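# Four arms unfold a collapsed crate lying on the floor

## Task

Unfold the crate that lies collapsed on the floor so that each of its four walls stands upright and every one of its four corner latches is engaged.

## Robot and tools

Robots and cameras. Four identical i2rt Big YAM arms, arm1 to arm4, each with six revolute joints, a two-finger gripper and a camera on the wrist (arm1_cam_wrist to arm4_cam_wrist, fisheye, 672x504). Two fixed room cameras, cam_high and cam_low (672x504), watch the scene. With joints 1 and 6 at zero and the hand level and forward, the wrist camera rides on top of the hand looking toward the fingertips. A hand reaches roughly 1.0 m from its joint1 axis.

Frame. Everything is in one scene frame, in metres, origin on the floor, +z up. Feet (base_link, each facing its own +x): arm1 at (-0.344, +0.564, 0.400), quat_wxyz (0.769, -0.004, 0, -0.639); arm2 at (-0.347, -0.575, 0.384), (0.754, 0, 0, 0.657); arm3 at (0.320, 0.573, 0.372), (0.627, 0.001, -0.001, -0.779); arm4 at (0.356, -0.566, 0.334), (0.630, 0, 0, 0.777). The printed hand is the point between the finger pads, about 1 cm short of the tips; the fingers extend along the hand's +z and close along its y. hand_target is where the hand would be at the joint targets currently held. Reported hand positions get less accurate at long reach, and a loaded hand may rest short of its target.

move. Arguments: arm1, arm2, arm3, arm4 (one object per arm) and cameras. An arm not named keeps whatever it was last told. Each arm object may hold:
- joints: absolute targets keyed by name. joint1_rad -2.879..2.879 (base yaw, positive counter-clockwise seen from above, 0 = toward the foot's +x), joint2_rad 0..3.141 (shoulder; 0 = upper arm pointing back, positive lifts it up then forward), joint3_rad 0..3.019 (elbow; 0 = folded, positive opens), joint4_rad -1.692..1.57 (hand pitch, positive raises fingers), joint5_rad -1.57..1.57 (sideways swing, positive to the arm's right), joint6_rad -2.094..2.094 (roll, positive clockwise seen from behind), all in radians; gripper_m 0..0.093 is the fingertip gap in metres. Done tolerances: ±0.045, 0.14, 0.09, 0.055, 0.03, 0.035 rad and ±0.003 m.
- min_time_s: 0.1..8 s, the shortest duration for that arm's joint moves; used with joints.
- target: an absolute hand pose, seven numbers [x, y, z, qw, qx, qy, qz], metres in the scene frame, same convention as the printed hand line. The hand is driven in a straight line from its current hand_target. When target is given, joints may contain only gripper_m.
- speed: top path speed, 0.002..0.5 m/s (default 0.25); rotation is capped at twice that in rad/s. Only valid with target.
All motions start together. All hand paths in one call finish together, paced by the slowest, lasting 0.5 to 10 s; a call lasts at most 15 s. Each control step clips the commanded pose to within 100 mm and 20 degrees of the measured one, then solves damped IK, favouring position. Expect the hand to lag, drift off the line, overshoot speed when the arm is almost straight, and finish a centimetre or more off. Joint moves run at different rates per joint, so joint-space paths can swing wide. Nothing slows for obstacles or other arms. cameras: list of names, ["all"], or []; if omitted, none for an action, all for an empty call. An empty move returns every robot's full state, all images and the scene number.

Reading results. A line "move: arm1 done; arm2 time_out" summarises each arm that got a motion. joint_status and hand_status per motion: done; off_target (resting away, maybe still pushing); time_out (each joint keeps a nearby target within 0.375, 0.375, 0.113, 0.225, 0.075, 0.3 rad and keeps pushing; send its reported position to relax it); not_followed (a safety check withheld the command, dropped for hand targets but possibly retried for joints). "joint command not followed" and "pose unreachable" come from the self/inter-arm clearance check, which can act late and ignores fingers, gripper housings and wrist cameras. on_its_own lists uncommanded behaviour; "held at" there is a target, not a reading. Arms marked "as last shown" were not commanded and show "not commanded". pictures names the images in order; images can trail the state slightly. Joint velocities in rad/s (gripper m/s); "within noise" means still. Joint torques (N m, positive toward larger angles) include gravity, offsets and friction; numbers 3 and 4 wrap at ±28. Gripper: gripping a rigid part at full force reads up to 0.005 m below its width (or up to 0.002 above on some); empty and shut reads 0..0.003. Command about 0.005 m below the first-contact reading for a firm grip; open well above the reading to release. MOTOR HOT appears at 85 °C; at 100 °C the arm goes limp and drops (OVER-TEMPERATURE FAULT, 30-60 s), after which stopped keys read limit_stop_at_motor_heat and must be resent. Holding loads, long stretches and pushing against things heat motors.

wait: seconds 0..10, optional cameras as in move; nothing new is commanded and the state is returned.
zoom_image: camera name and region [x0, y0, x1, y1] in pixels from the top-left, no more than 504 by 504; only cameras in the latest images.
read_manual: section "licences" returns licence texts only.
finished_scene: scene = current scene number; irreversible, the crate must stay set up without help. A refused move or wait, or a stop during one, cancels the rest of that reply's move/wait/finished_scene calls; an invalid call (unknown key) does not.

Caution. The scene keeps running while you compose replies; arms hold their last command. Never let arms press on each other, and never close a gripper on another arm's fingers. Avoid hard hits, slamming the crate, letting parts fall or releasing them while moving, and sustained pushing: the arms do not stop on contact. Wrist drives are weak and gears have play.

Each tool is called after "Call:" by a JSON object that holds its "fn" and its "kwargs".

## Session

Call:
{"fn": "move", "kwargs": {}}

Scene clock: 0.00 s.
Joint torques (N m): no reading
Motor temperatures (°C): arm1=[27 28 28 28 23 23 25] | arm2=[24 25 23 25 28 27 25] | arm3=[26 24 27 24 26 24 27] | arm4=[25 26 26 31 26 25 27]
Heat: arm1: hottest joint2_rad 28 °C; arm2: hottest joint5_rad 28 °C; arm3: hottest joint3_rad 27 °C; arm4: hottest joint4_rad 31 °C.
Joint velocities: within noise
arm1.joint_positions: joint1_rad=-0.585 joint2_rad=+0.620 joint3_rad=+1.408 joint4_rad=-1.557 joint5_rad=+0.191 joint6_rad=-0.040 gripper_m=+0.09396
arm1.joint_status: not commanded
arm1.hand: x=-0.4494 y=+0.3976 z=+0.9080 quat_wxyz=(-0.135, -0.774, -0.490, +0.379) (m; scene frame)
arm1.hand_target: x=-0.4487 y=+0.3992 z=+0.9183 quat_wxyz=(-0.142, -0.770, -0.486, +0.388) (m; scene frame)
arm1.hand_status: not commanded
arm2.joint_positions: joint1_rad=+0.742 joint2_rad=+0.634 joint3_rad=+1.438 joint4_rad=-1.211 joint5_rad=-0.133 joint6_rad=-0.320 gripper_m=+0.09396
arm2.joint_status: not commanded
arm2.hand: x=-0.5071 y=-0.3840 z=+0.9710 quat_wxyz=(-0.284, +0.802, -0.229, -0.472) (m; scene frame)
arm2.hand_target: x=-0.5054 y=-0.3866 z=+0.9838 quat_wxyz=(-0.292, +0.795, -0.226, -0.481) (m; scene frame)
arm2.hand_status: not commanded
arm3.joint_positions: joint1_rad=+0.368 joint2_rad=+0.623 joint3_rad=+1.401 joint4_rad=-1.238 joint5_rad=-0.070 joint6_rad=+0.635 gripper_m=+0.09396
arm3.joint_status: not commanded
arm3.hand: x=+0.3681 y=+0.3300 z=+0.9365 quat_wxyz=(-0.499, -0.717, -0.455, +0.173) (m; scene frame)
arm3.hand_target: x=+0.3677 y=+0.3328 z=+0.9460 quat_wxyz=(-0.508, -0.712, -0.452, +0.176) (m; scene frame)
arm3.hand_status: not commanded
arm4.joint_positions: joint1_rad=+0.790 joint2_rad=+0.548 joint3_rad=+1.366 joint4_rad=-1.267 joint5_rad=+0.241 joint6_rad=-0.097 gripper_m=+0.09396
arm4.joint_status: not commanded
arm4.hand: x=+0.1989 y=-0.4149 z=+0.8936 quat_wxyz=(-0.270, +0.802, -0.260, -0.465) (m; scene frame)
arm4.hand_target: x=+0.2019 y=-0.4169 z=+0.9028 quat_wxyz=(-0.272, +0.796, -0.260, -0.474) (m; scene frame)
arm4.hand_status: not commanded
pictures: arm1_cam_wrist, arm2_cam_wrist, arm3_cam_wrist, arm4_cam_wrist, cam_high, cam_low

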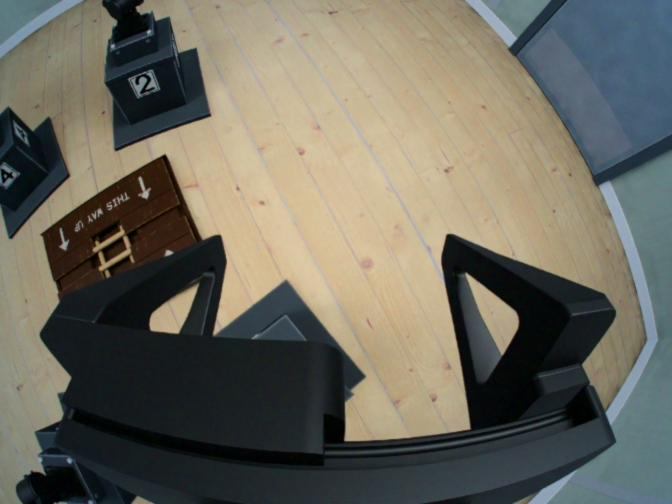

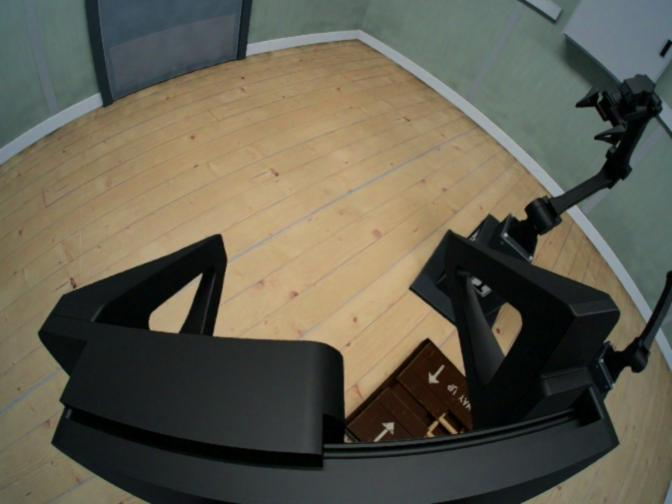

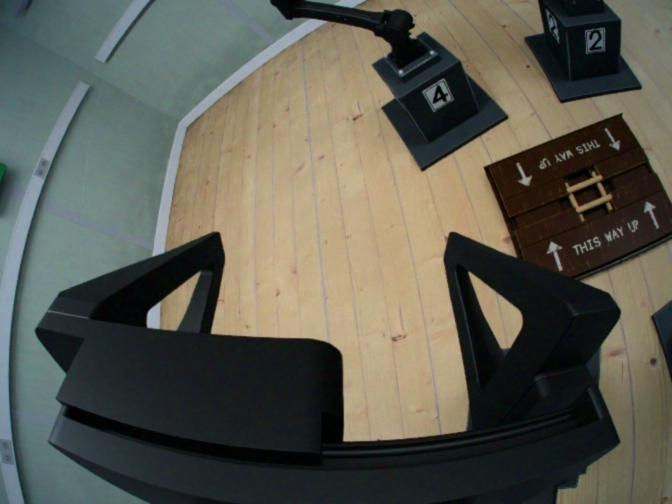

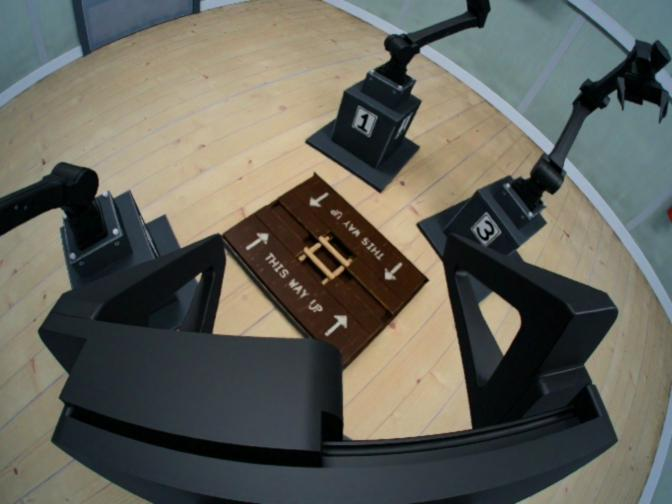

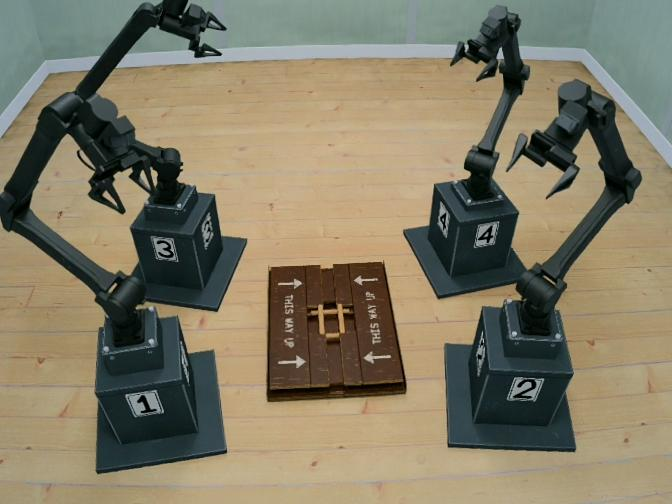

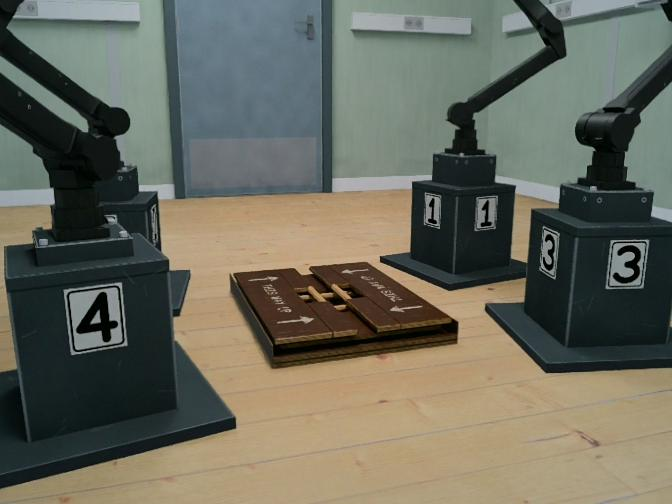

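Call:
{"fn": "zoom_image", "kwargs": {"camera": "cam_high", "region": [240, 240, 440, 420]}}

Call:
{"fn": "zoom_image", "kwargs": {"camera": "arm4_cam_wrist", "region": [200, 150, 450, 380]}}

Call:
{"fn": "zoom_image", "kwargs": {"camera": "cam_low", "region": [210, 240, 480, 390]}}

Call:
{"fn": "zoom_image", "kwargs": {"camera": "arm3_cam_wrist", "region": [470, 100, 672, 290]}}

Scaled by 2.520 from the camera's 672x504 image, which has a finer 960x720 frame.

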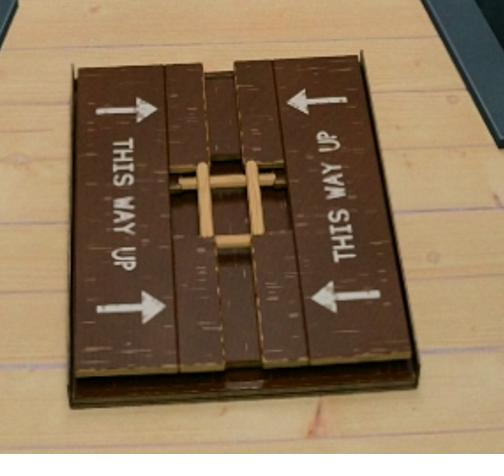

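Scaled by 2.016 from the camera's 672x504 image, which has a finer 960x720 frame.

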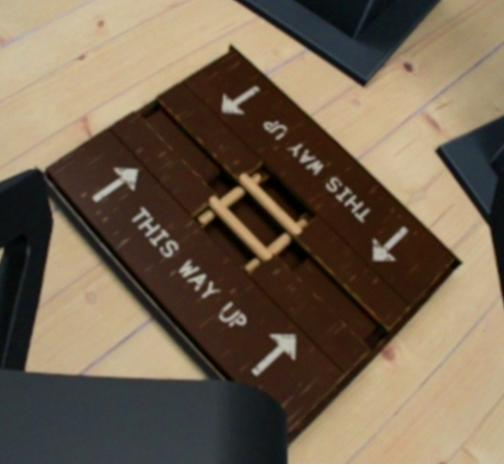

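Scaled by 1.867 from the camera's 672x504 image, which has a finer 960x720 frame.

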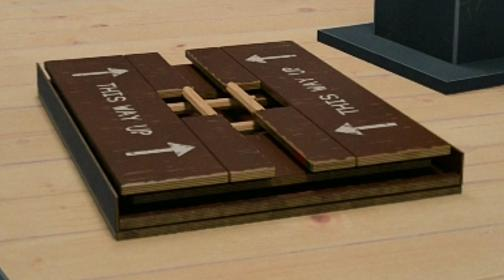

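Scaled by 2.495 from the camera's 672x504 image, which has a finer 960x720 frame.

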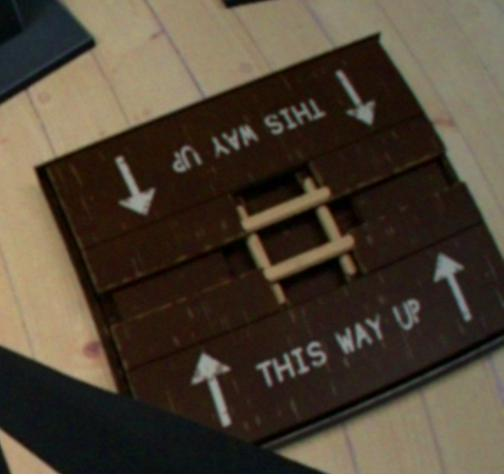

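Call:
{"fn": "zoom_image", "kwargs": {"camera": "cam_high", "region": [80, 260, 240, 480]}}

Call:
{"fn": "zoom_image", "kwargs": {"camera": "cam_high", "region": [430, 250, 590, 470]}}

Call:
{"fn": "zoom_image", "kwargs": {"camera": "cam_high", "region": [110, 130, 260, 320]}}

Call:
{"fn": "zoom_image", "kwargs": {"camera": "cam_high", "region": [390, 120, 540, 310]}}

Scaled by 2.291 from the camera's 672x504 image, which has a finer 960x720 frame.

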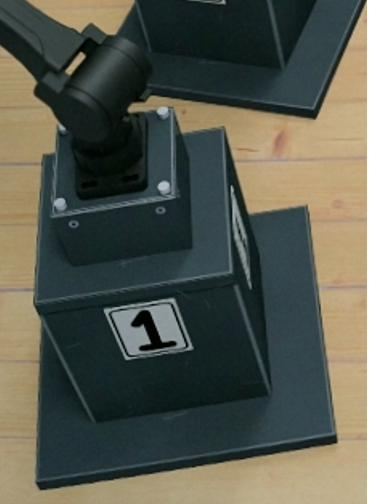

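Scaled by 2.291 from the camera's 672x504 image, which has a finer 960x720 frame.

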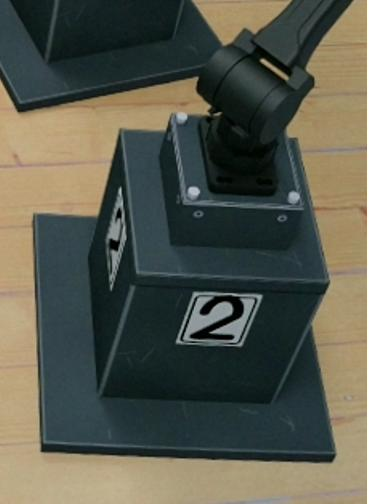

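Scaled by 2.653 from the camera's 672x504 image, which has a finer 960x720 frame.

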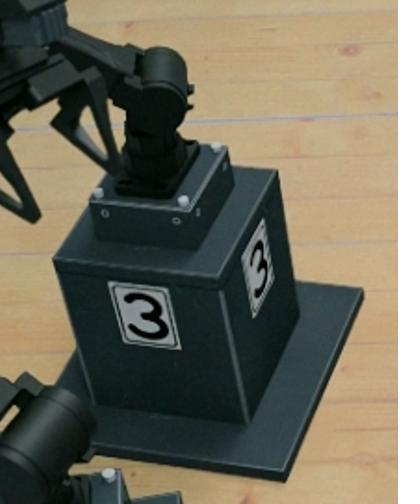

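Scaled by 2.653 from the camera's 672x504 image, which has a finer 960x720 frame.

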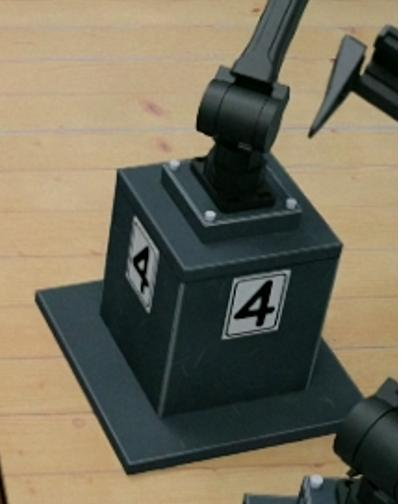

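Call:
{"fn": "move", "kwargs": {"arm1": {"target": [-0.03, 0.02, 0.42, 0, 0, 1, 0], "speed": 0.4}, "cameras": ["arm1_cam_wrist", "cam_low", "cam_high"]}}

Scene clock: 36.77 s.
Joint torques (N m): arm1=[0.09 -22.83 11.11 0.08 -0.01 -0.05] | arm2=[-0.09 1.26 7.82 1.84 -0.03 -0.01] | arm3=[-0.09 0.15 7.77 2.28 0.11 0.03] | arm4=[1.73 3.31 10.07 1.87 -0.04 0.11]
Motor temperatures (°C): arm1=[27 28 30 28 23 23 25] | arm2=[24 25 25 25 28 26 25] | arm3=[26 24 30 24 26 23 27] | arm4=[25 26 29 31 26 25 27]
Heat: arm1: hottest joint3_rad 30 °C; arm2: hottest joint5_rad 28 °C; arm3: hottest joint3_rad 30 °C; arm4: hottest joint4_rad 31 °C.
move: arm1 off_target
Joint velocities: within noise
arm1.joint_positions: joint1_rad=+0.333 joint2_rad=+2.111 joint3_rad=+1.660 joint4_rad=-1.163 joint5_rad=+0.002 joint6_rad=-1.031 gripper_m=+0.09398
arm1.joint_status: not commanded
arm1.hand: x=-0.0438 y=+0.0359 z=+0.4073 quat_wxyz=(+0.015, -0.011, -1.000, -0.015) (m; scene frame)
arm1.hand_target: x=-0.0313 y=+0.0233 z=+0.4161 quat_wxyz=(+0.007, +0.000, -1.000, -0.004) (m; scene frame)
arm1.hand_status: off_target (0.025 m and 2.7 deg from the pose sent, 0.746 m and 121.3 deg at the start)
arm2, arm3, arm4: as last shown
pictures: arm1_cam_wrist, cam_high, cam_low

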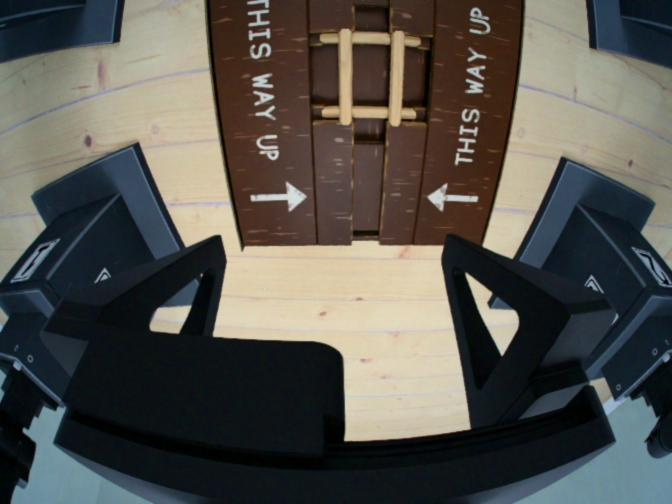

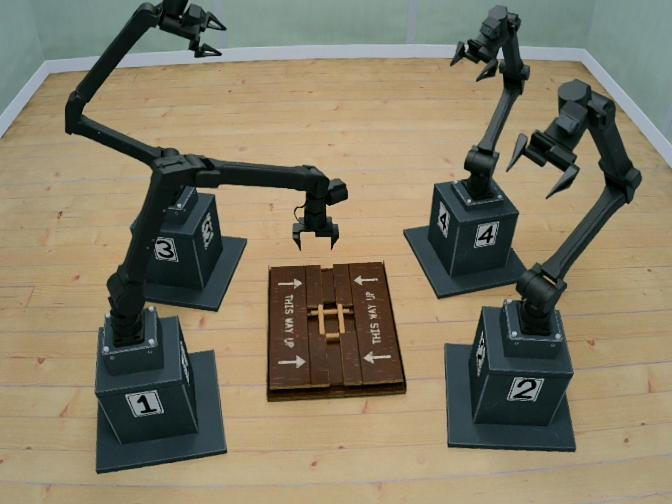

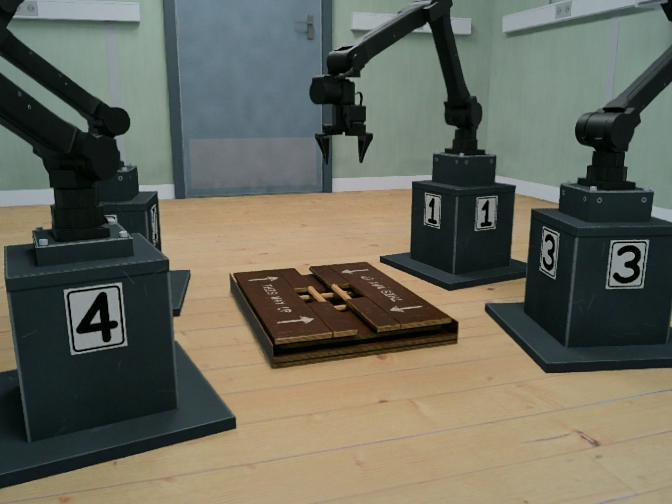

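Call:
{"fn": "zoom_image", "kwargs": {"camera": "arm1_cam_wrist", "region": [280, 0, 460, 150]}}

Call:
{"fn": "zoom_image", "kwargs": {"camera": "arm1_cam_wrist", "region": [200, 0, 540, 260]}}

Call:
{"fn": "zoom_image", "kwargs": {"camera": "cam_low", "region": [280, 255, 400, 340]}}

Scaled by 2.800 from the camera's 672x504 image, which has a finer 960x720 frame.

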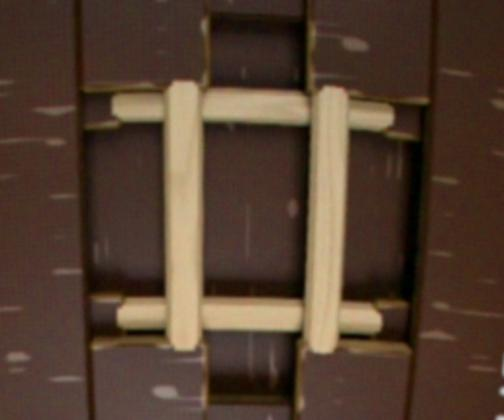

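Scaled by 1.482 from the camera's 672x504 image, which has a finer 960x720 frame.

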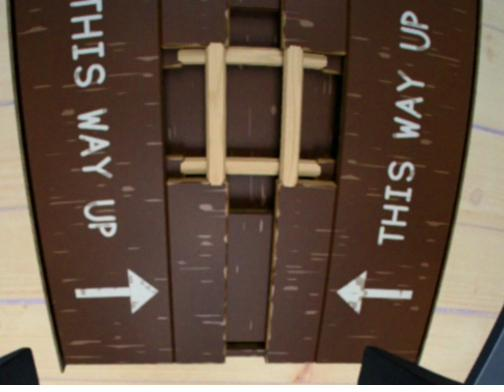

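Scaled by 4.200 from the camera's 672x504 image, which has a finer 960x720 frame.

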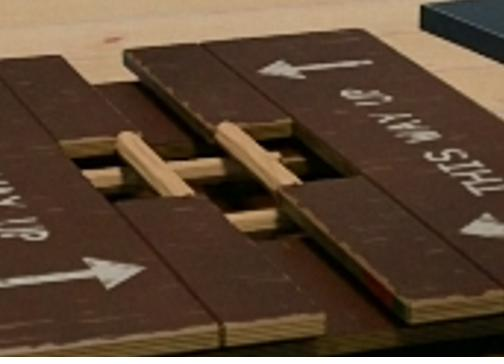

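Call:
{"fn": "move", "kwargs": {"arm1": {"target": [-0.01, 0.024, 0.165, 0, 0, 1, 0], "speed": 0.3, "joints": {"gripper_m": 0.062}}, "arm4": {"target": [0.06, -0.25, 0.42, 0, 1, 0, 0], "speed": 0.3, "joints": {"gripper_m": 0.062}}, "cameras": ["arm1_cam_wrist", "arm4_cam_wrist", "cam_high", "cam_low"]}}

Scene clock: 81.00 s.
Joint torques (N m): arm1=[0.62 -24.64 8.4 0.8 -0.02 0.19] | arm2=[-0.09 1.26 7.8 1.81 -0.03 -0.01] | arm3=[-0.5 0.56 7.76 2.39 0.13 -0.04] | arm4=[2.84 -12.4 12.23 -0.06 -0.08 -0.12]
Motor temperatures (°C): arm1=[27 30 33 28 23 23 25] | arm2=[24 25 26 25 28 26 25] | arm3=[26 24 32 24 26 23 27] | arm4=[25 26 31 31 26 25 27]
Heat: arm1: hottest joint3_rad 33 °C; arm2: hottest joint5_rad 28 °C; arm3: hottest joint3_rad 32 °C; arm4: hottest joint3_rad 31 °C.
move: arm1 off_target; arm4 off_target
Joint velocities: within noise
arm1.joint_positions: joint1_rad=+0.361 joint2_rad=+2.521 joint3_rad=+1.674 joint4_rad=-0.762 joint5_rad=-0.006 joint6_rad=-1.031 gripper_m=+0.06206
arm1.joint_status: all done
arm1.hand: x=-0.0271 y=+0.0396 z=+0.1627 quat_wxyz=(+0.010, +0.003, -1.000, -0.015) (m; scene frame)
arm1.hand_target: x=-0.0111 y=+0.0263 z=+0.1668 quat_wxyz=(+0.000, +0.001, -1.000, +0.001) (m; scene frame)
arm1.hand_status: off_target (0.023 m and 2.1 deg from the pose sent, 0.245 m and 2.7 deg at the start)
arm2, arm3: as last shown
arm4.joint_positions: joint1_rad=+0.537 joint2_rad=+1.570 joint3_rad=+1.058 joint4_rad=-1.105 joint5_rad=-0.001 joint6_rad=-0.788 gripper_m=+0.06207
arm4.joint_status: all done
arm4.hand: x=+0.0774 y=-0.2639 z=+0.4090 quat_wxyz=(+0.017, +1.000, -0.019, +0.015) (m; scene frame)
arm4.hand_target: x=+0.0627 y=-0.2520 z=+0.4195 quat_wxyz=(+0.003, +1.000, -0.006, +0.003) (m; scene frame)
arm4.hand_status: off_target (0.025 m and 3.4 deg from the pose sent, 0.520 m and 73.4 deg at the start)
pictures: arm1_cam_wrist, arm4_cam_wrist, cam_high, cam_low

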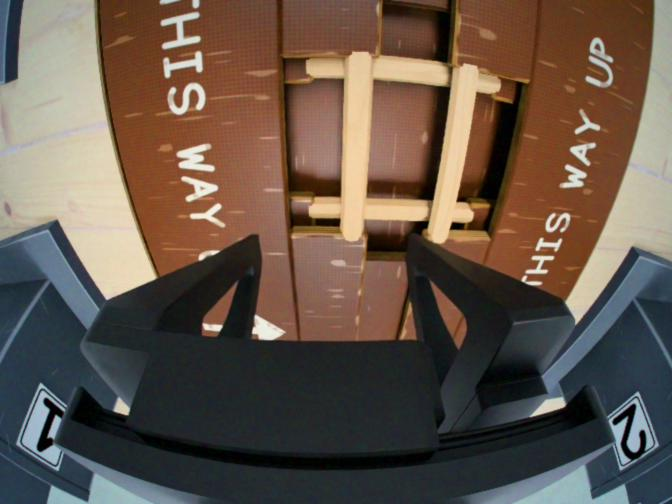

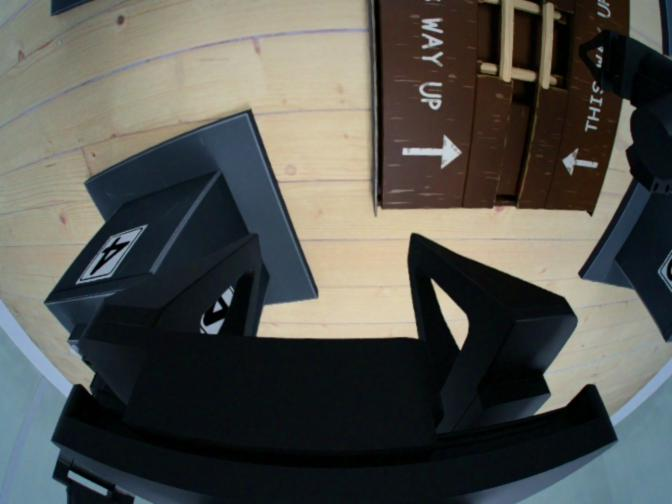

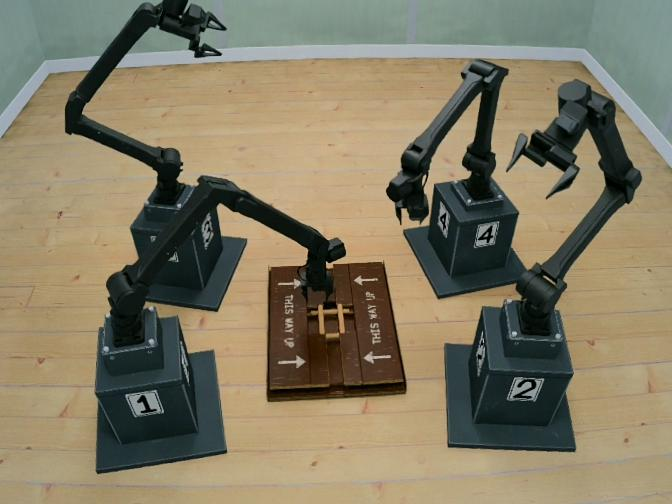

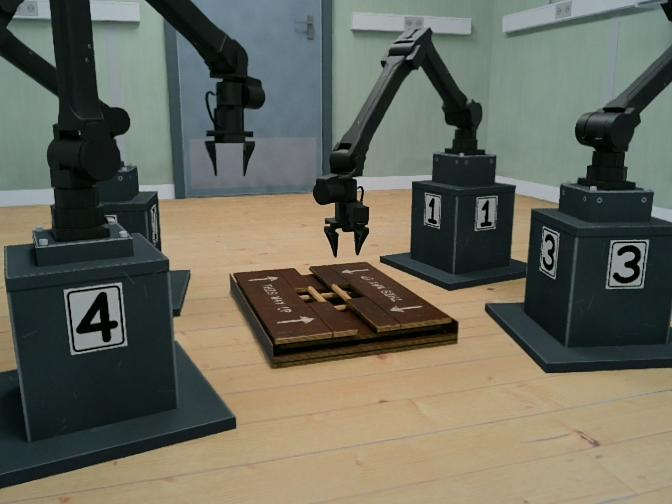

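Call:
{"fn": "move", "kwargs": {"arm1": {"target": [-0.008, 0.017, 0.052, 0, 0, 1, 0], "speed": 0.15, "joints": {"gripper_m": 0.05}}, "cameras": ["arm1_cam_wrist", "cam_low"]}}

Scene clock: 92.87 s.
Joint torques (N m): arm1=[0.44 -25.76 7.54 0.77 -0.04 0.17] | arm2=[-0.03 1.32 7.8 1.83 -0.04 -0.01] | arm3=[-0.56 0.03 7.68 2.29 0.11 0.01] | arm4=[2.32 -11.75 12.29 -0.06 -0.09 -0.11]
Motor temperatures (°C): arm1=[27 30 34 28 23 23 25] | arm2=[24 25 26 25 28 26 25] | arm3=[26 24 32 24 26 23 27] | arm4=[25 26 31 31 26 25 27]
Heat: arm1: hottest joint3_rad 34 °C; arm2: hottest joint5_rad 28 °C; arm3: hottest joint3_rad 32 °C; arm4: hottest joint3_rad 31 °C.
move: arm1 off_target
Joint velocities: within noise
arm1.joint_positions: joint1_rad=+0.361 joint2_rad=+2.780 joint3_rad=+1.862 joint4_rad=-0.684 joint5_rad=-0.006 joint6_rad=-1.031 gripper_m=+0.05006
arm1.joint_status: all done
arm1.hand: x=-0.0216 y=+0.0289 z=+0.0509 quat_wxyz=(+0.008, +0.003, -1.000, -0.012) (m; scene frame)
arm1.hand_target: x=-0.0091 y=+0.0189 z=+0.0514 quat_wxyz=(+0.000, +0.000, -1.000, +0.000) (m; scene frame)
arm1.hand_status: off_target (0.018 m and 1.7 deg from the pose sent, 0.115 m and 2.1 deg at the start)
arm2, arm3: as last shown
arm4.joint_positions: joint1_rad=+0.528 joint2_rad=+1.570 joint3_rad=+1.058 joint4_rad=-1.105 joint5_rad=-0.001 joint6_rad=-0.788 gripper_m=+0.06207
arm4.joint_status: not commanded
arm4.hand: x=+0.0802 y=-0.2613 z=+0.4090 quat_wxyz=(+0.017, +0.999, -0.024, +0.015) (m; scene frame)
arm4.hand_target: x=+0.0656 y=-0.2493 z=+0.4195 quat_wxyz=(+0.003, +1.000, -0.011, +0.003) (m; scene frame)
arm4.hand_status: not commanded
pictures: arm1_cam_wrist, cam_low

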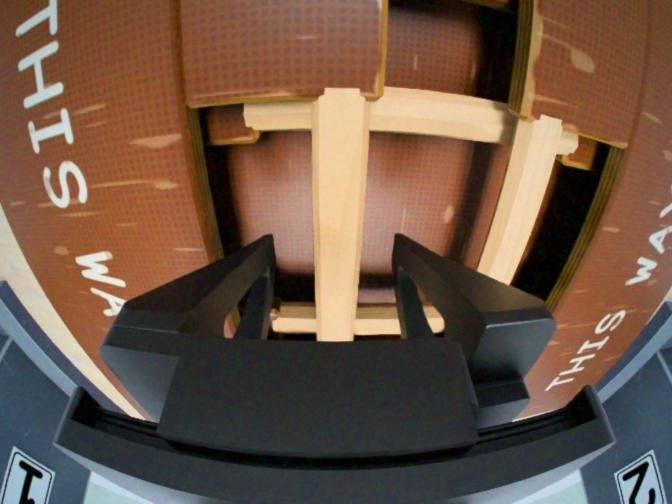

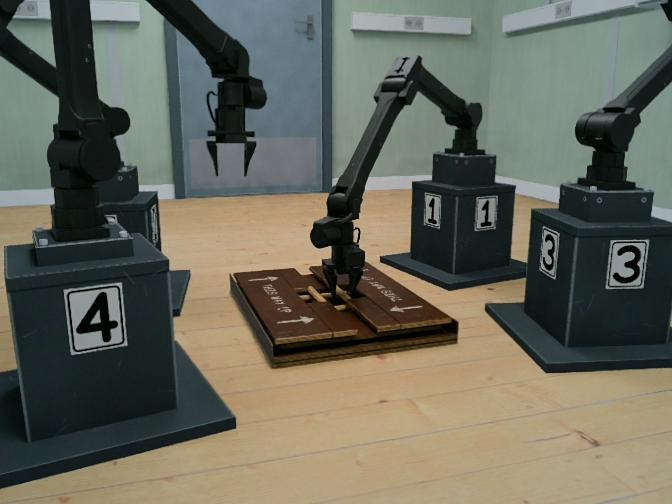

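Call:
{"fn": "move", "kwargs": {"arm1": {"joints": {"gripper_m": 0.012}}, "cameras": ["arm1_cam_wrist"]}}

Scene clock: 94.47 s.
Joint torques (N m): arm1=[0.5 -25.76 7.61 0.75 0.01 0.16] | arm2=[-0.09 1.2 7.82 1.84 -0.04 -0.01] | arm3=[-0.62 -0.32 7.82 2.32 0.14 0.01] | arm4=[2.32 -11.81 12.3 -0.08 -0.08 -0.11]
Motor temperatures (°C): arm1=[27 30 34 28 23 23 25] | arm2=[24 25 26 25 28 26 25] | arm3=[26 24 32 24 26 23 27] | arm4=[25 26 31 31 26 25 27]
Heat: arm1: hottest joint3_rad 34 °C; arm2: hottest joint5_rad 28 °C; arm3: hottest joint3_rad 32 °C; arm4: hottest joint3_rad 31 °C.
move: arm1 off_target
Joint velocities: within noise
arm1.joint_positions: joint1_rad=+0.361 joint2_rad=+2.780 joint3_rad=+1.864 joint4_rad=-0.681 joint5_rad=-0.007 joint6_rad=-1.026 gripper_m=+0.01720
arm1.joint_status: gripper_m off_target (ended at +0.01723, target +0.01200)
arm1.hand: x=-0.0205 y=+0.0276 z=+0.0512 quat_wxyz=(+0.007, +0.000, -1.000, -0.010) (m; scene frame)
arm1.hand_target: x=-0.0086 y=+0.0182 z=+0.0516 quat_wxyz=(-0.001, +0.000, -1.000, +0.001) (m; scene frame)
arm1.hand_status: not commanded
arm2, arm3, arm4: as last shown
pictures: arm1_cam_wrist

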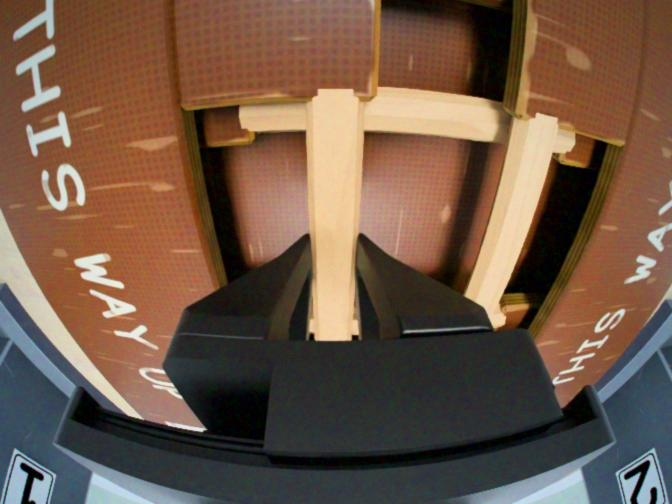

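Call:
{"fn": "move", "kwargs": {"arm1": {"target": [-0.0085, 0.0357, 0.129, 0, 0, 0.9914, -0.1305], "speed": 0.12}, "cameras": ["arm1_cam_wrist", "cam_low", "cam_high", "arm4_cam_wrist"]}}

Scene clock: 99.27 s.
Joint torques (N m): arm1=[0.79 -28.75 3.55 0.55 0.11 0.22] | arm2=[-0.09 1.26 7.82 1.83 -0.04 -0.01] | arm3=[-0.32 -0.26 7.87 2.45 0.14 0.02] | arm4=[2.32 -11.81 12.3 -0.08 -0.08 -0.11]
Motor temperatures (°C): arm1=[27 31 34 28 23 23 25] | arm2=[24 25 26 25 28 26 25] | arm3=[26 24 32 24 26 23 27] | arm4=[25 26 32 31 26 25 27]
Heat: arm1: hottest joint3_rad 34 °C; arm2: hottest joint5_rad 28 °C; arm3: hottest joint3_rad 32 °C; arm4: hottest joint3_rad 32 °C.
move: arm1 off_target
Joint velocities: within noise
arm1.joint_positions: joint1_rad=+0.405 joint2_rad=+2.574 joint3_rad=+1.532 joint4_rad=-0.325 joint5_rad=+0.142 joint6_rad=-0.991 gripper_m=+0.01720
arm1.joint_status: not commanded
arm1.hand: x=-0.0214 y=+0.0334 z=+0.1069 quat_wxyz=(+0.006, -0.002, -0.992, +0.126) (m; scene frame)
arm1.hand_target: x=-0.0103 y=+0.0315 z=+0.1289 quat_wxyz=(-0.002, -0.002, -0.991, +0.134) (m; scene frame)
arm1.hand_status: off_target (0.026 m and 0.8 deg from the pose sent, 0.079 m and 16.2 deg at the start)
arm2, arm3, arm4: as last shown
pictures: arm1_cam_wrist, arm4_cam_wrist, cam_high, cam_low

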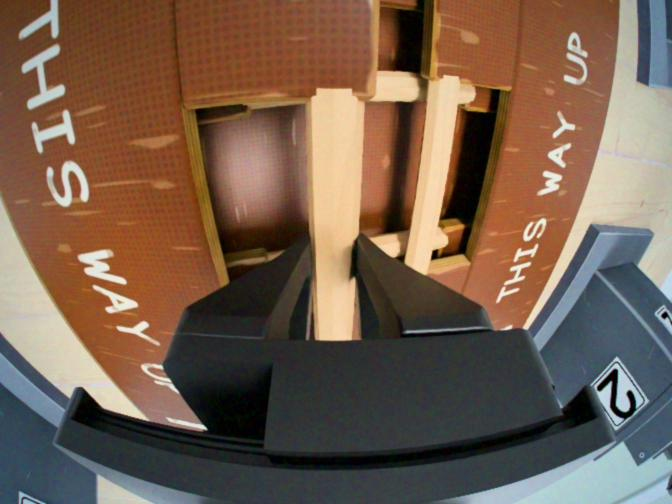

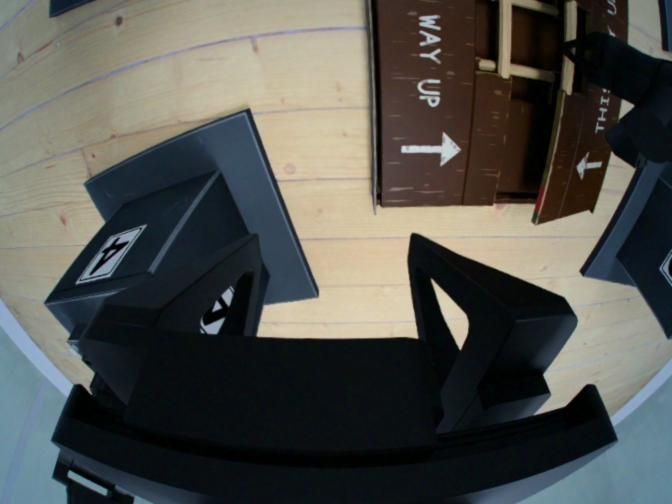

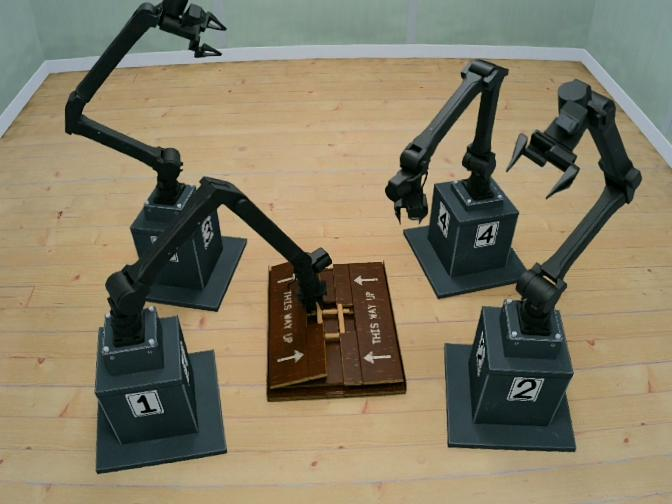

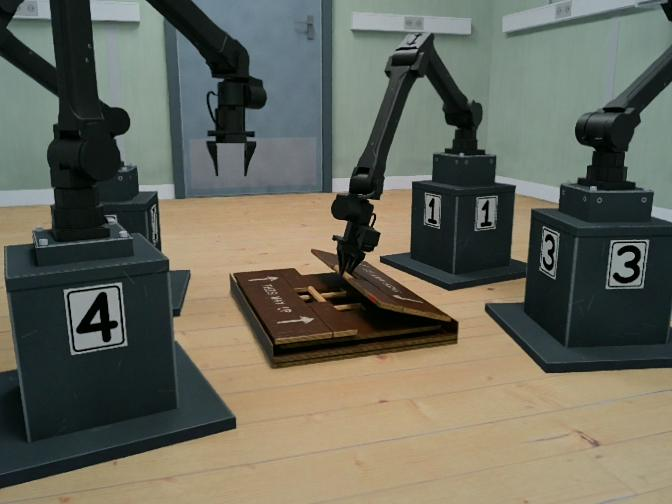

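Call:
{"fn": "move", "kwargs": {"arm1": {"target": [-0.0085, 0.092, 0.208, 0, 0, 0.9537, -0.3007], "speed": 0.15}}}

Call:
{"fn": "move", "kwargs": {"arm1": {"target": [-0.0085, 0.164, 0.244, 0, 0, 0.9063, -0.4226], "speed": 0.15}, "cameras": ["arm1_cam_wrist", "cam_low", "cam_high", "arm4_cam_wrist"]}}

Scene clock: 103.13 s.
Joint torques (N m): arm1=[1.44 -24.18 2.51 1.36 0.23 0.21] | arm2=[-0.09 1.2 7.8 1.83 -0.04 -0.01] | arm3=[-0.38 -0.09 7.88 2.36 0.14 -0.01] | arm4=[2.32 -11.81 12.3 -0.06 -0.08 -0.11]
Motor temperatures (°C): arm1=[27 32 33 28 23 23 25] | arm2=[24 25 26 25 27 26 25] | arm3=[26 24 32 24 26 23 27] | arm4=[25 26 32 31 26 25 27]
Heat: arm1: hottest joint3_rad 33 °C; arm2: hottest joint5_rad 27 °C; arm3: hottest joint3_rad 32 °C; arm4: hottest joint3_rad 32 °C.
move: arm1 off_target
Joint velocities: within noise
arm1.joint_positions: joint1_rad=+0.525 joint2_rad=+2.327 joint3_rad=+1.126 joint4_rad=+0.083 joint5_rad=+0.385 joint6_rad=-0.943 gripper_m=+0.01687
arm1.joint_status: not commanded
arm1.hand: x=-0.0226 y=+0.0865 z=+0.1922 quat_wxyz=(+0.013, -0.003, -0.957, +0.291) (m; scene frame)
arm1.hand_target: x=-0.0116 y=+0.0916 z=+0.2067 quat_wxyz=(+0.002, +0.000, -0.955, +0.297) (m; scene frame)
arm1.hand_status: off_target (0.022 m and 1.9 deg from the pose sent, 0.118 m and 20.5 deg at the start)
arm2, arm3, arm4: as last shown
pictures: none

Scene clock: 104.67 s.
Joint torques (N m): arm1=[2.96 -21.36 1.52 1.92 0.28 0.19] | arm2=[-0.09 1.26 7.8 1.83 -0.04 -0.01] | arm3=[-0.5 0.09 7.83 2.4 0.15 0] | arm4=[2.32 -11.81 12.3 -0.06 -0.09 -0.11]
Motor temperatures (°C): arm1=[27 32 33 28 23 23 25] | arm2=[24 25 26 25 27 26 25] | arm3=[26 24 32 24 26 23 27] | arm4=[25 26 32 31 26 25 27]
Heat: arm1: hottest joint3_rad 33 °C; arm2: hottest joint5_rad 27 °C; arm3: hottest joint3_rad 32 °C; arm4: hottest joint3_rad 32 °C.
move: arm1 off_target
Joint velocities: within noise
arm1.joint_positions: joint1_rad=+0.683 joint2_rad=+2.254 joint3_rad=+0.877 joint4_rad=+0.417 joint5_rad=+0.645 joint6_rad=-0.896 gripper_m=+0.01657
arm1.joint_status: not commanded
arm1.hand: x=-0.0241 y=+0.1537 z=+0.2326 quat_wxyz=(+0.020, -0.007, -0.908, +0.418) (m; scene frame)
arm1.hand_target: x=-0.0091 y=+0.1627 z=+0.2440 quat_wxyz=(+0.002, +0.000, -0.906, +0.424) (m; scene frame)
arm1.hand_status: off_target (0.022 m and 2.5 deg from the pose sent, 0.094 m and 16.2 deg at the start)
arm2, arm3, arm4: as last shown
pictures: arm1_cam_wrist, arm4_cam_wrist, cam_high, cam_low

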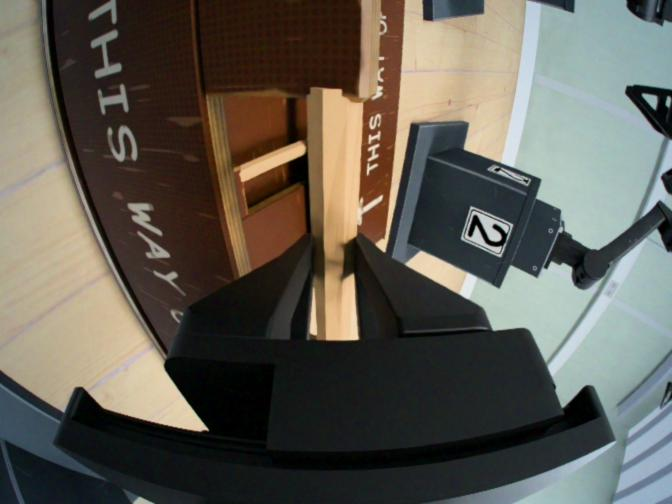

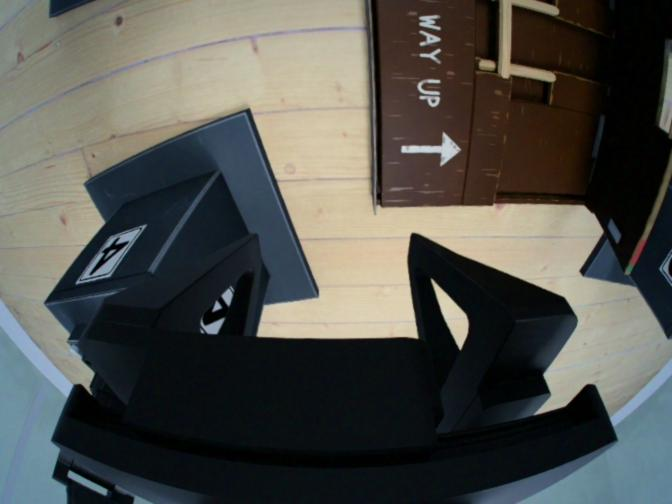

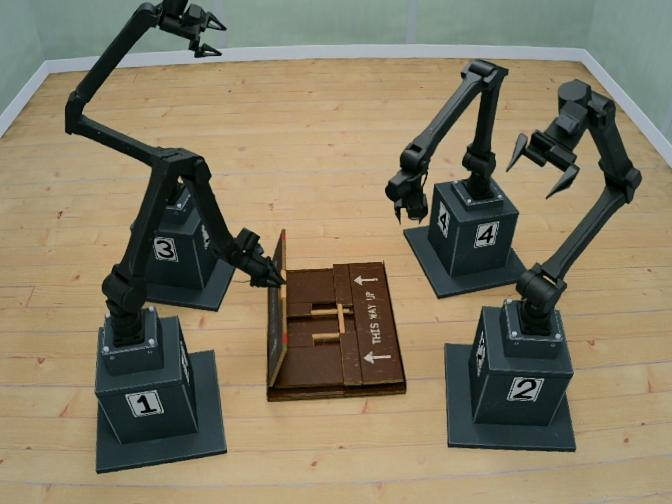

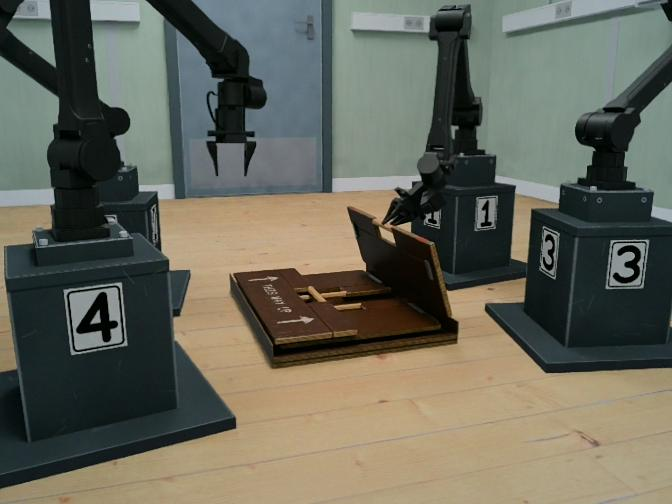

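Call:
{"fn": "move", "kwargs": {"arm1": {"target": [-0.007, 0.2, 0.247, 0, 0, 0.8746, -0.4848], "speed": 0.12}}}

Call:
{"fn": "move", "kwargs": {"arm1": {"target": [-0.006, 0.226, 0.243, 0, 0, 0.8572, -0.515], "speed": 0.08}, "cameras": ["arm1_cam_wrist", "cam_low", "cam_high", "arm4_cam_wrist"]}}

Scene clock: 116.23 s.
Joint torques (N m): arm1=[2.9 -18.61 1.01 2.69 0.26 0.19] | arm2=[-0.09 1.26 7.82 1.83 -0.04 -0.01] | arm3=[-1.08 -0.32 7.77 2.29 0.11 0] | arm4=[2.32 -11.81 12.3 -0.06 -0.08 -0.11]
Motor temperatures (°C): arm1=[27 32 32 28 23 23 25] | arm2=[24 25 26 25 27 26 25] | arm3=[26 24 32 24 26 23 27] | arm4=[25 27 32 31 26 25 27]
Heat: arm1: hottest joint2_rad 32 °C; arm2: hottest joint5_rad 27 °C; arm3: hottest joint3_rad 32 °C; arm4: hottest joint3_rad 32 °C.
move: arm1 off_target
Joint velocities: within noise
arm1.joint_positions: joint1_rad=+0.777 joint2_rad=+2.280 joint3_rad=+0.798 joint4_rad=+0.600 joint5_rad=+0.795 joint6_rad=-0.883 gripper_m=+0.01654
arm1.joint_status: not commanded
arm1.hand: x=-0.0243 y=+0.1875 z=+0.2422 quat_wxyz=(+0.022, -0.010, -0.876, +0.481) (m; scene frame)
arm1.hand_target: x=-0.0071 y=+0.1985 z=+0.2479 quat_wxyz=(+0.000, +0.000, -0.874, +0.486) (m; scene frame)
arm1.hand_status: off_target (0.022 m and 2.7 deg from the pose sent, 0.051 m and 8.9 deg at the start)
arm2.joint_positions: joint1_rad=+0.742 joint2_rad=+0.634 joint3_rad=+1.438 joint4_rad=-1.211 joint5_rad=-0.133 joint6_rad=-0.320 gripper_m=+0.09396
arm2.joint_status: not commanded
arm2.hand: x=-0.5071 y=-0.3840 z=+0.9710 quat_wxyz=(-0.284, +0.802, -0.229, -0.472) (m; scene frame)
arm2.hand_target: x=-0.5054 y=-0.3866 z=+0.9838 quat_wxyz=(-0.292, +0.795, -0.226, -0.481) (m; scene frame)
arm2.hand_status: not commanded
arm3.joint_positions: joint1_rad=+0.368 joint2_rad=+0.623 joint3_rad=+1.401 joint4_rad=-1.238 joint5_rad=-0.070 joint6_rad=+0.635 gripper_m=+0.09396
arm3.joint_status: not commanded
arm3.hand: x=+0.3681 y=+0.3300 z=+0.9365 quat_wxyz=(-0.499, -0.717, -0.455, +0.173) (m; scene frame)
arm3.hand_target: x=+0.3677 y=+0.3328 z=+0.9460 quat_wxyz=(-0.508, -0.712, -0.452, +0.176) (m; scene frame)
arm3.hand_status: not commanded
arm4: as last shown
pictures: none

Scene clock: 117.27 s.
Joint torques (N m): arm1=[2.96 -17.67 0.81 2.45 -0.08 0.27] | arm2=[-0.03 1.2 7.8 1.83 -0.04 -0.01] | arm3=[-0.67 -0.21 7.62 2.33 0.14 -0.01] | arm4=[2.32 -11.81 12.3 -0.06 -0.08 -0.11]
Motor temperatures (°C): arm1=[27 32 32 28 23 23 25] | arm2=[24 25 26 25 27 26 25] | arm3=[26 24 32 24 26 23 27] | arm4=[25 27 32 31 26 25 27]
Heat: arm1: hottest joint2_rad 32 °C; arm2: hottest joint5_rad 27 °C; arm3: hottest joint3_rad 32 °C; arm4: hottest joint3_rad 32 °C.
move: arm1 off_target
Joint velocities: within noise
arm1.joint_positions: joint1_rad=+0.841 joint2_rad=+2.315 joint3_rad=+0.769 joint4_rad=+0.692 joint5_rad=+0.896 joint6_rad=-0.867 gripper_m=+0.01653
arm1.joint_status: not commanded
arm1.hand: x=-0.0245 y=+0.2097 z=+0.2434 quat_wxyz=(+0.025, -0.013, -0.856, +0.516) (m; scene frame)
arm1.hand_target: x=-0.0067 y=+0.2252 z=+0.2431 quat_wxyz=(+0.002, +0.001, -0.857, +0.515) (m; scene frame)
arm1.hand_status: off_target (0.025 m and 3.3 deg from the pose sent, 0.043 m and 5.2 deg at the start)
arm2, arm3, arm4: as last shown
pictures: arm1_cam_wrist, arm4_cam_wrist, cam_high, cam_low

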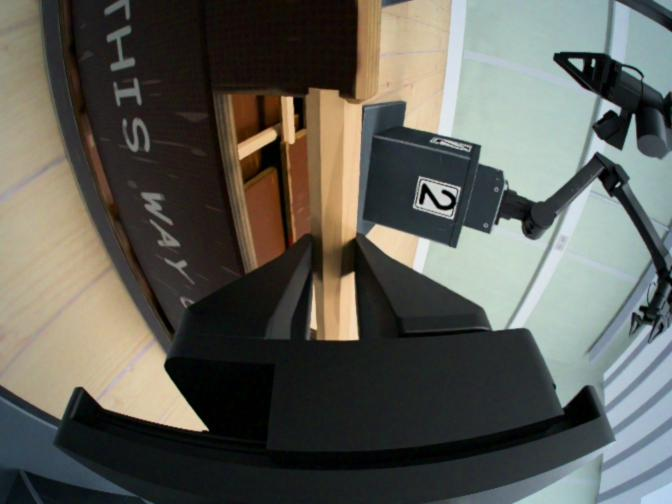

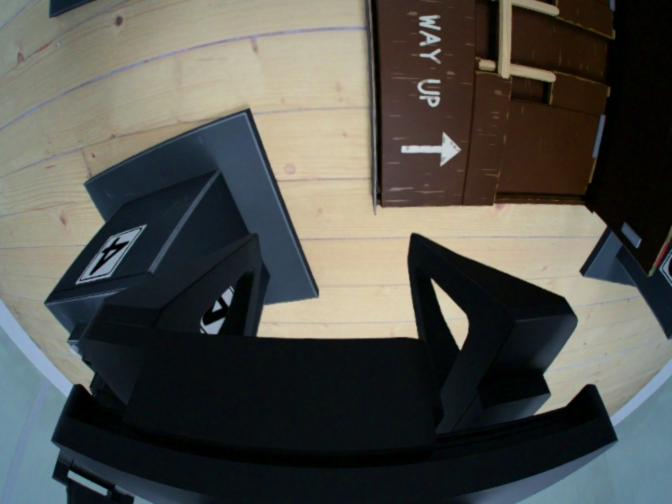

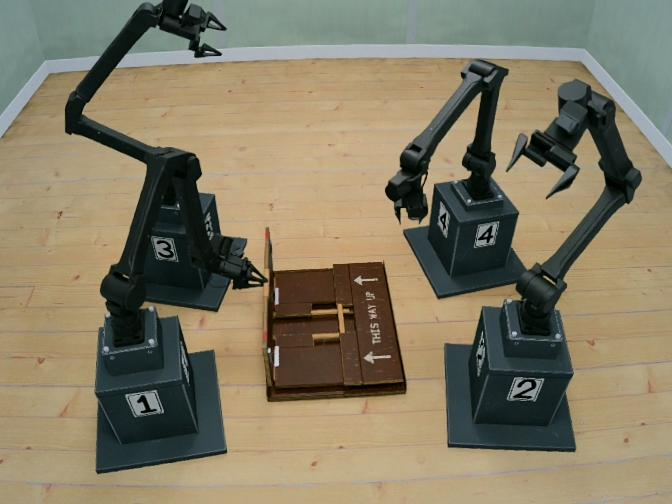

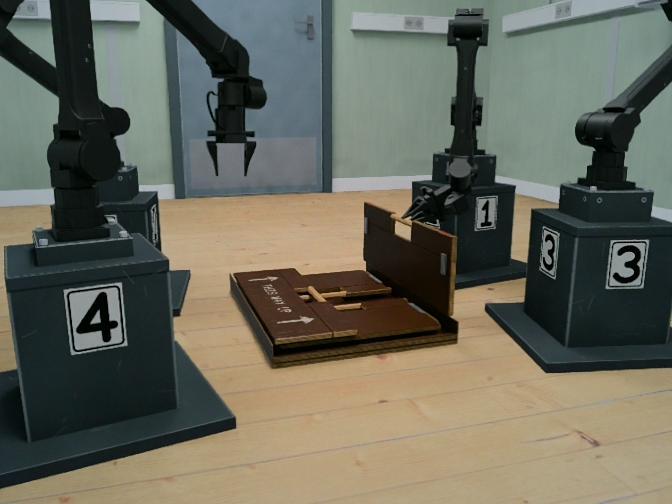

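Call:
{"fn": "zoom_image", "kwargs": {"camera": "cam_low", "region": [220, 180, 490, 380]}}

Call:
{"fn": "zoom_image", "kwargs": {"camera": "cam_high", "region": [240, 220, 430, 410]}}

Scaled by 1.867 from the camera's 672x504 image, which has a finer 960x720 frame.

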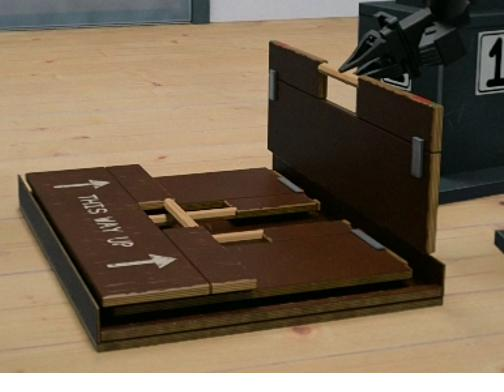

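Scaled by 2.653 from the camera's 672x504 image, which has a finer 960x720 frame.

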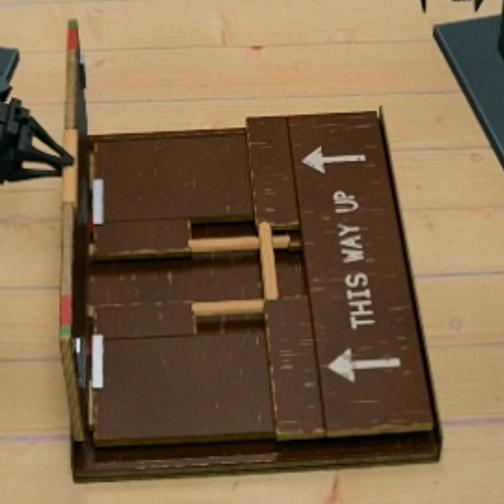

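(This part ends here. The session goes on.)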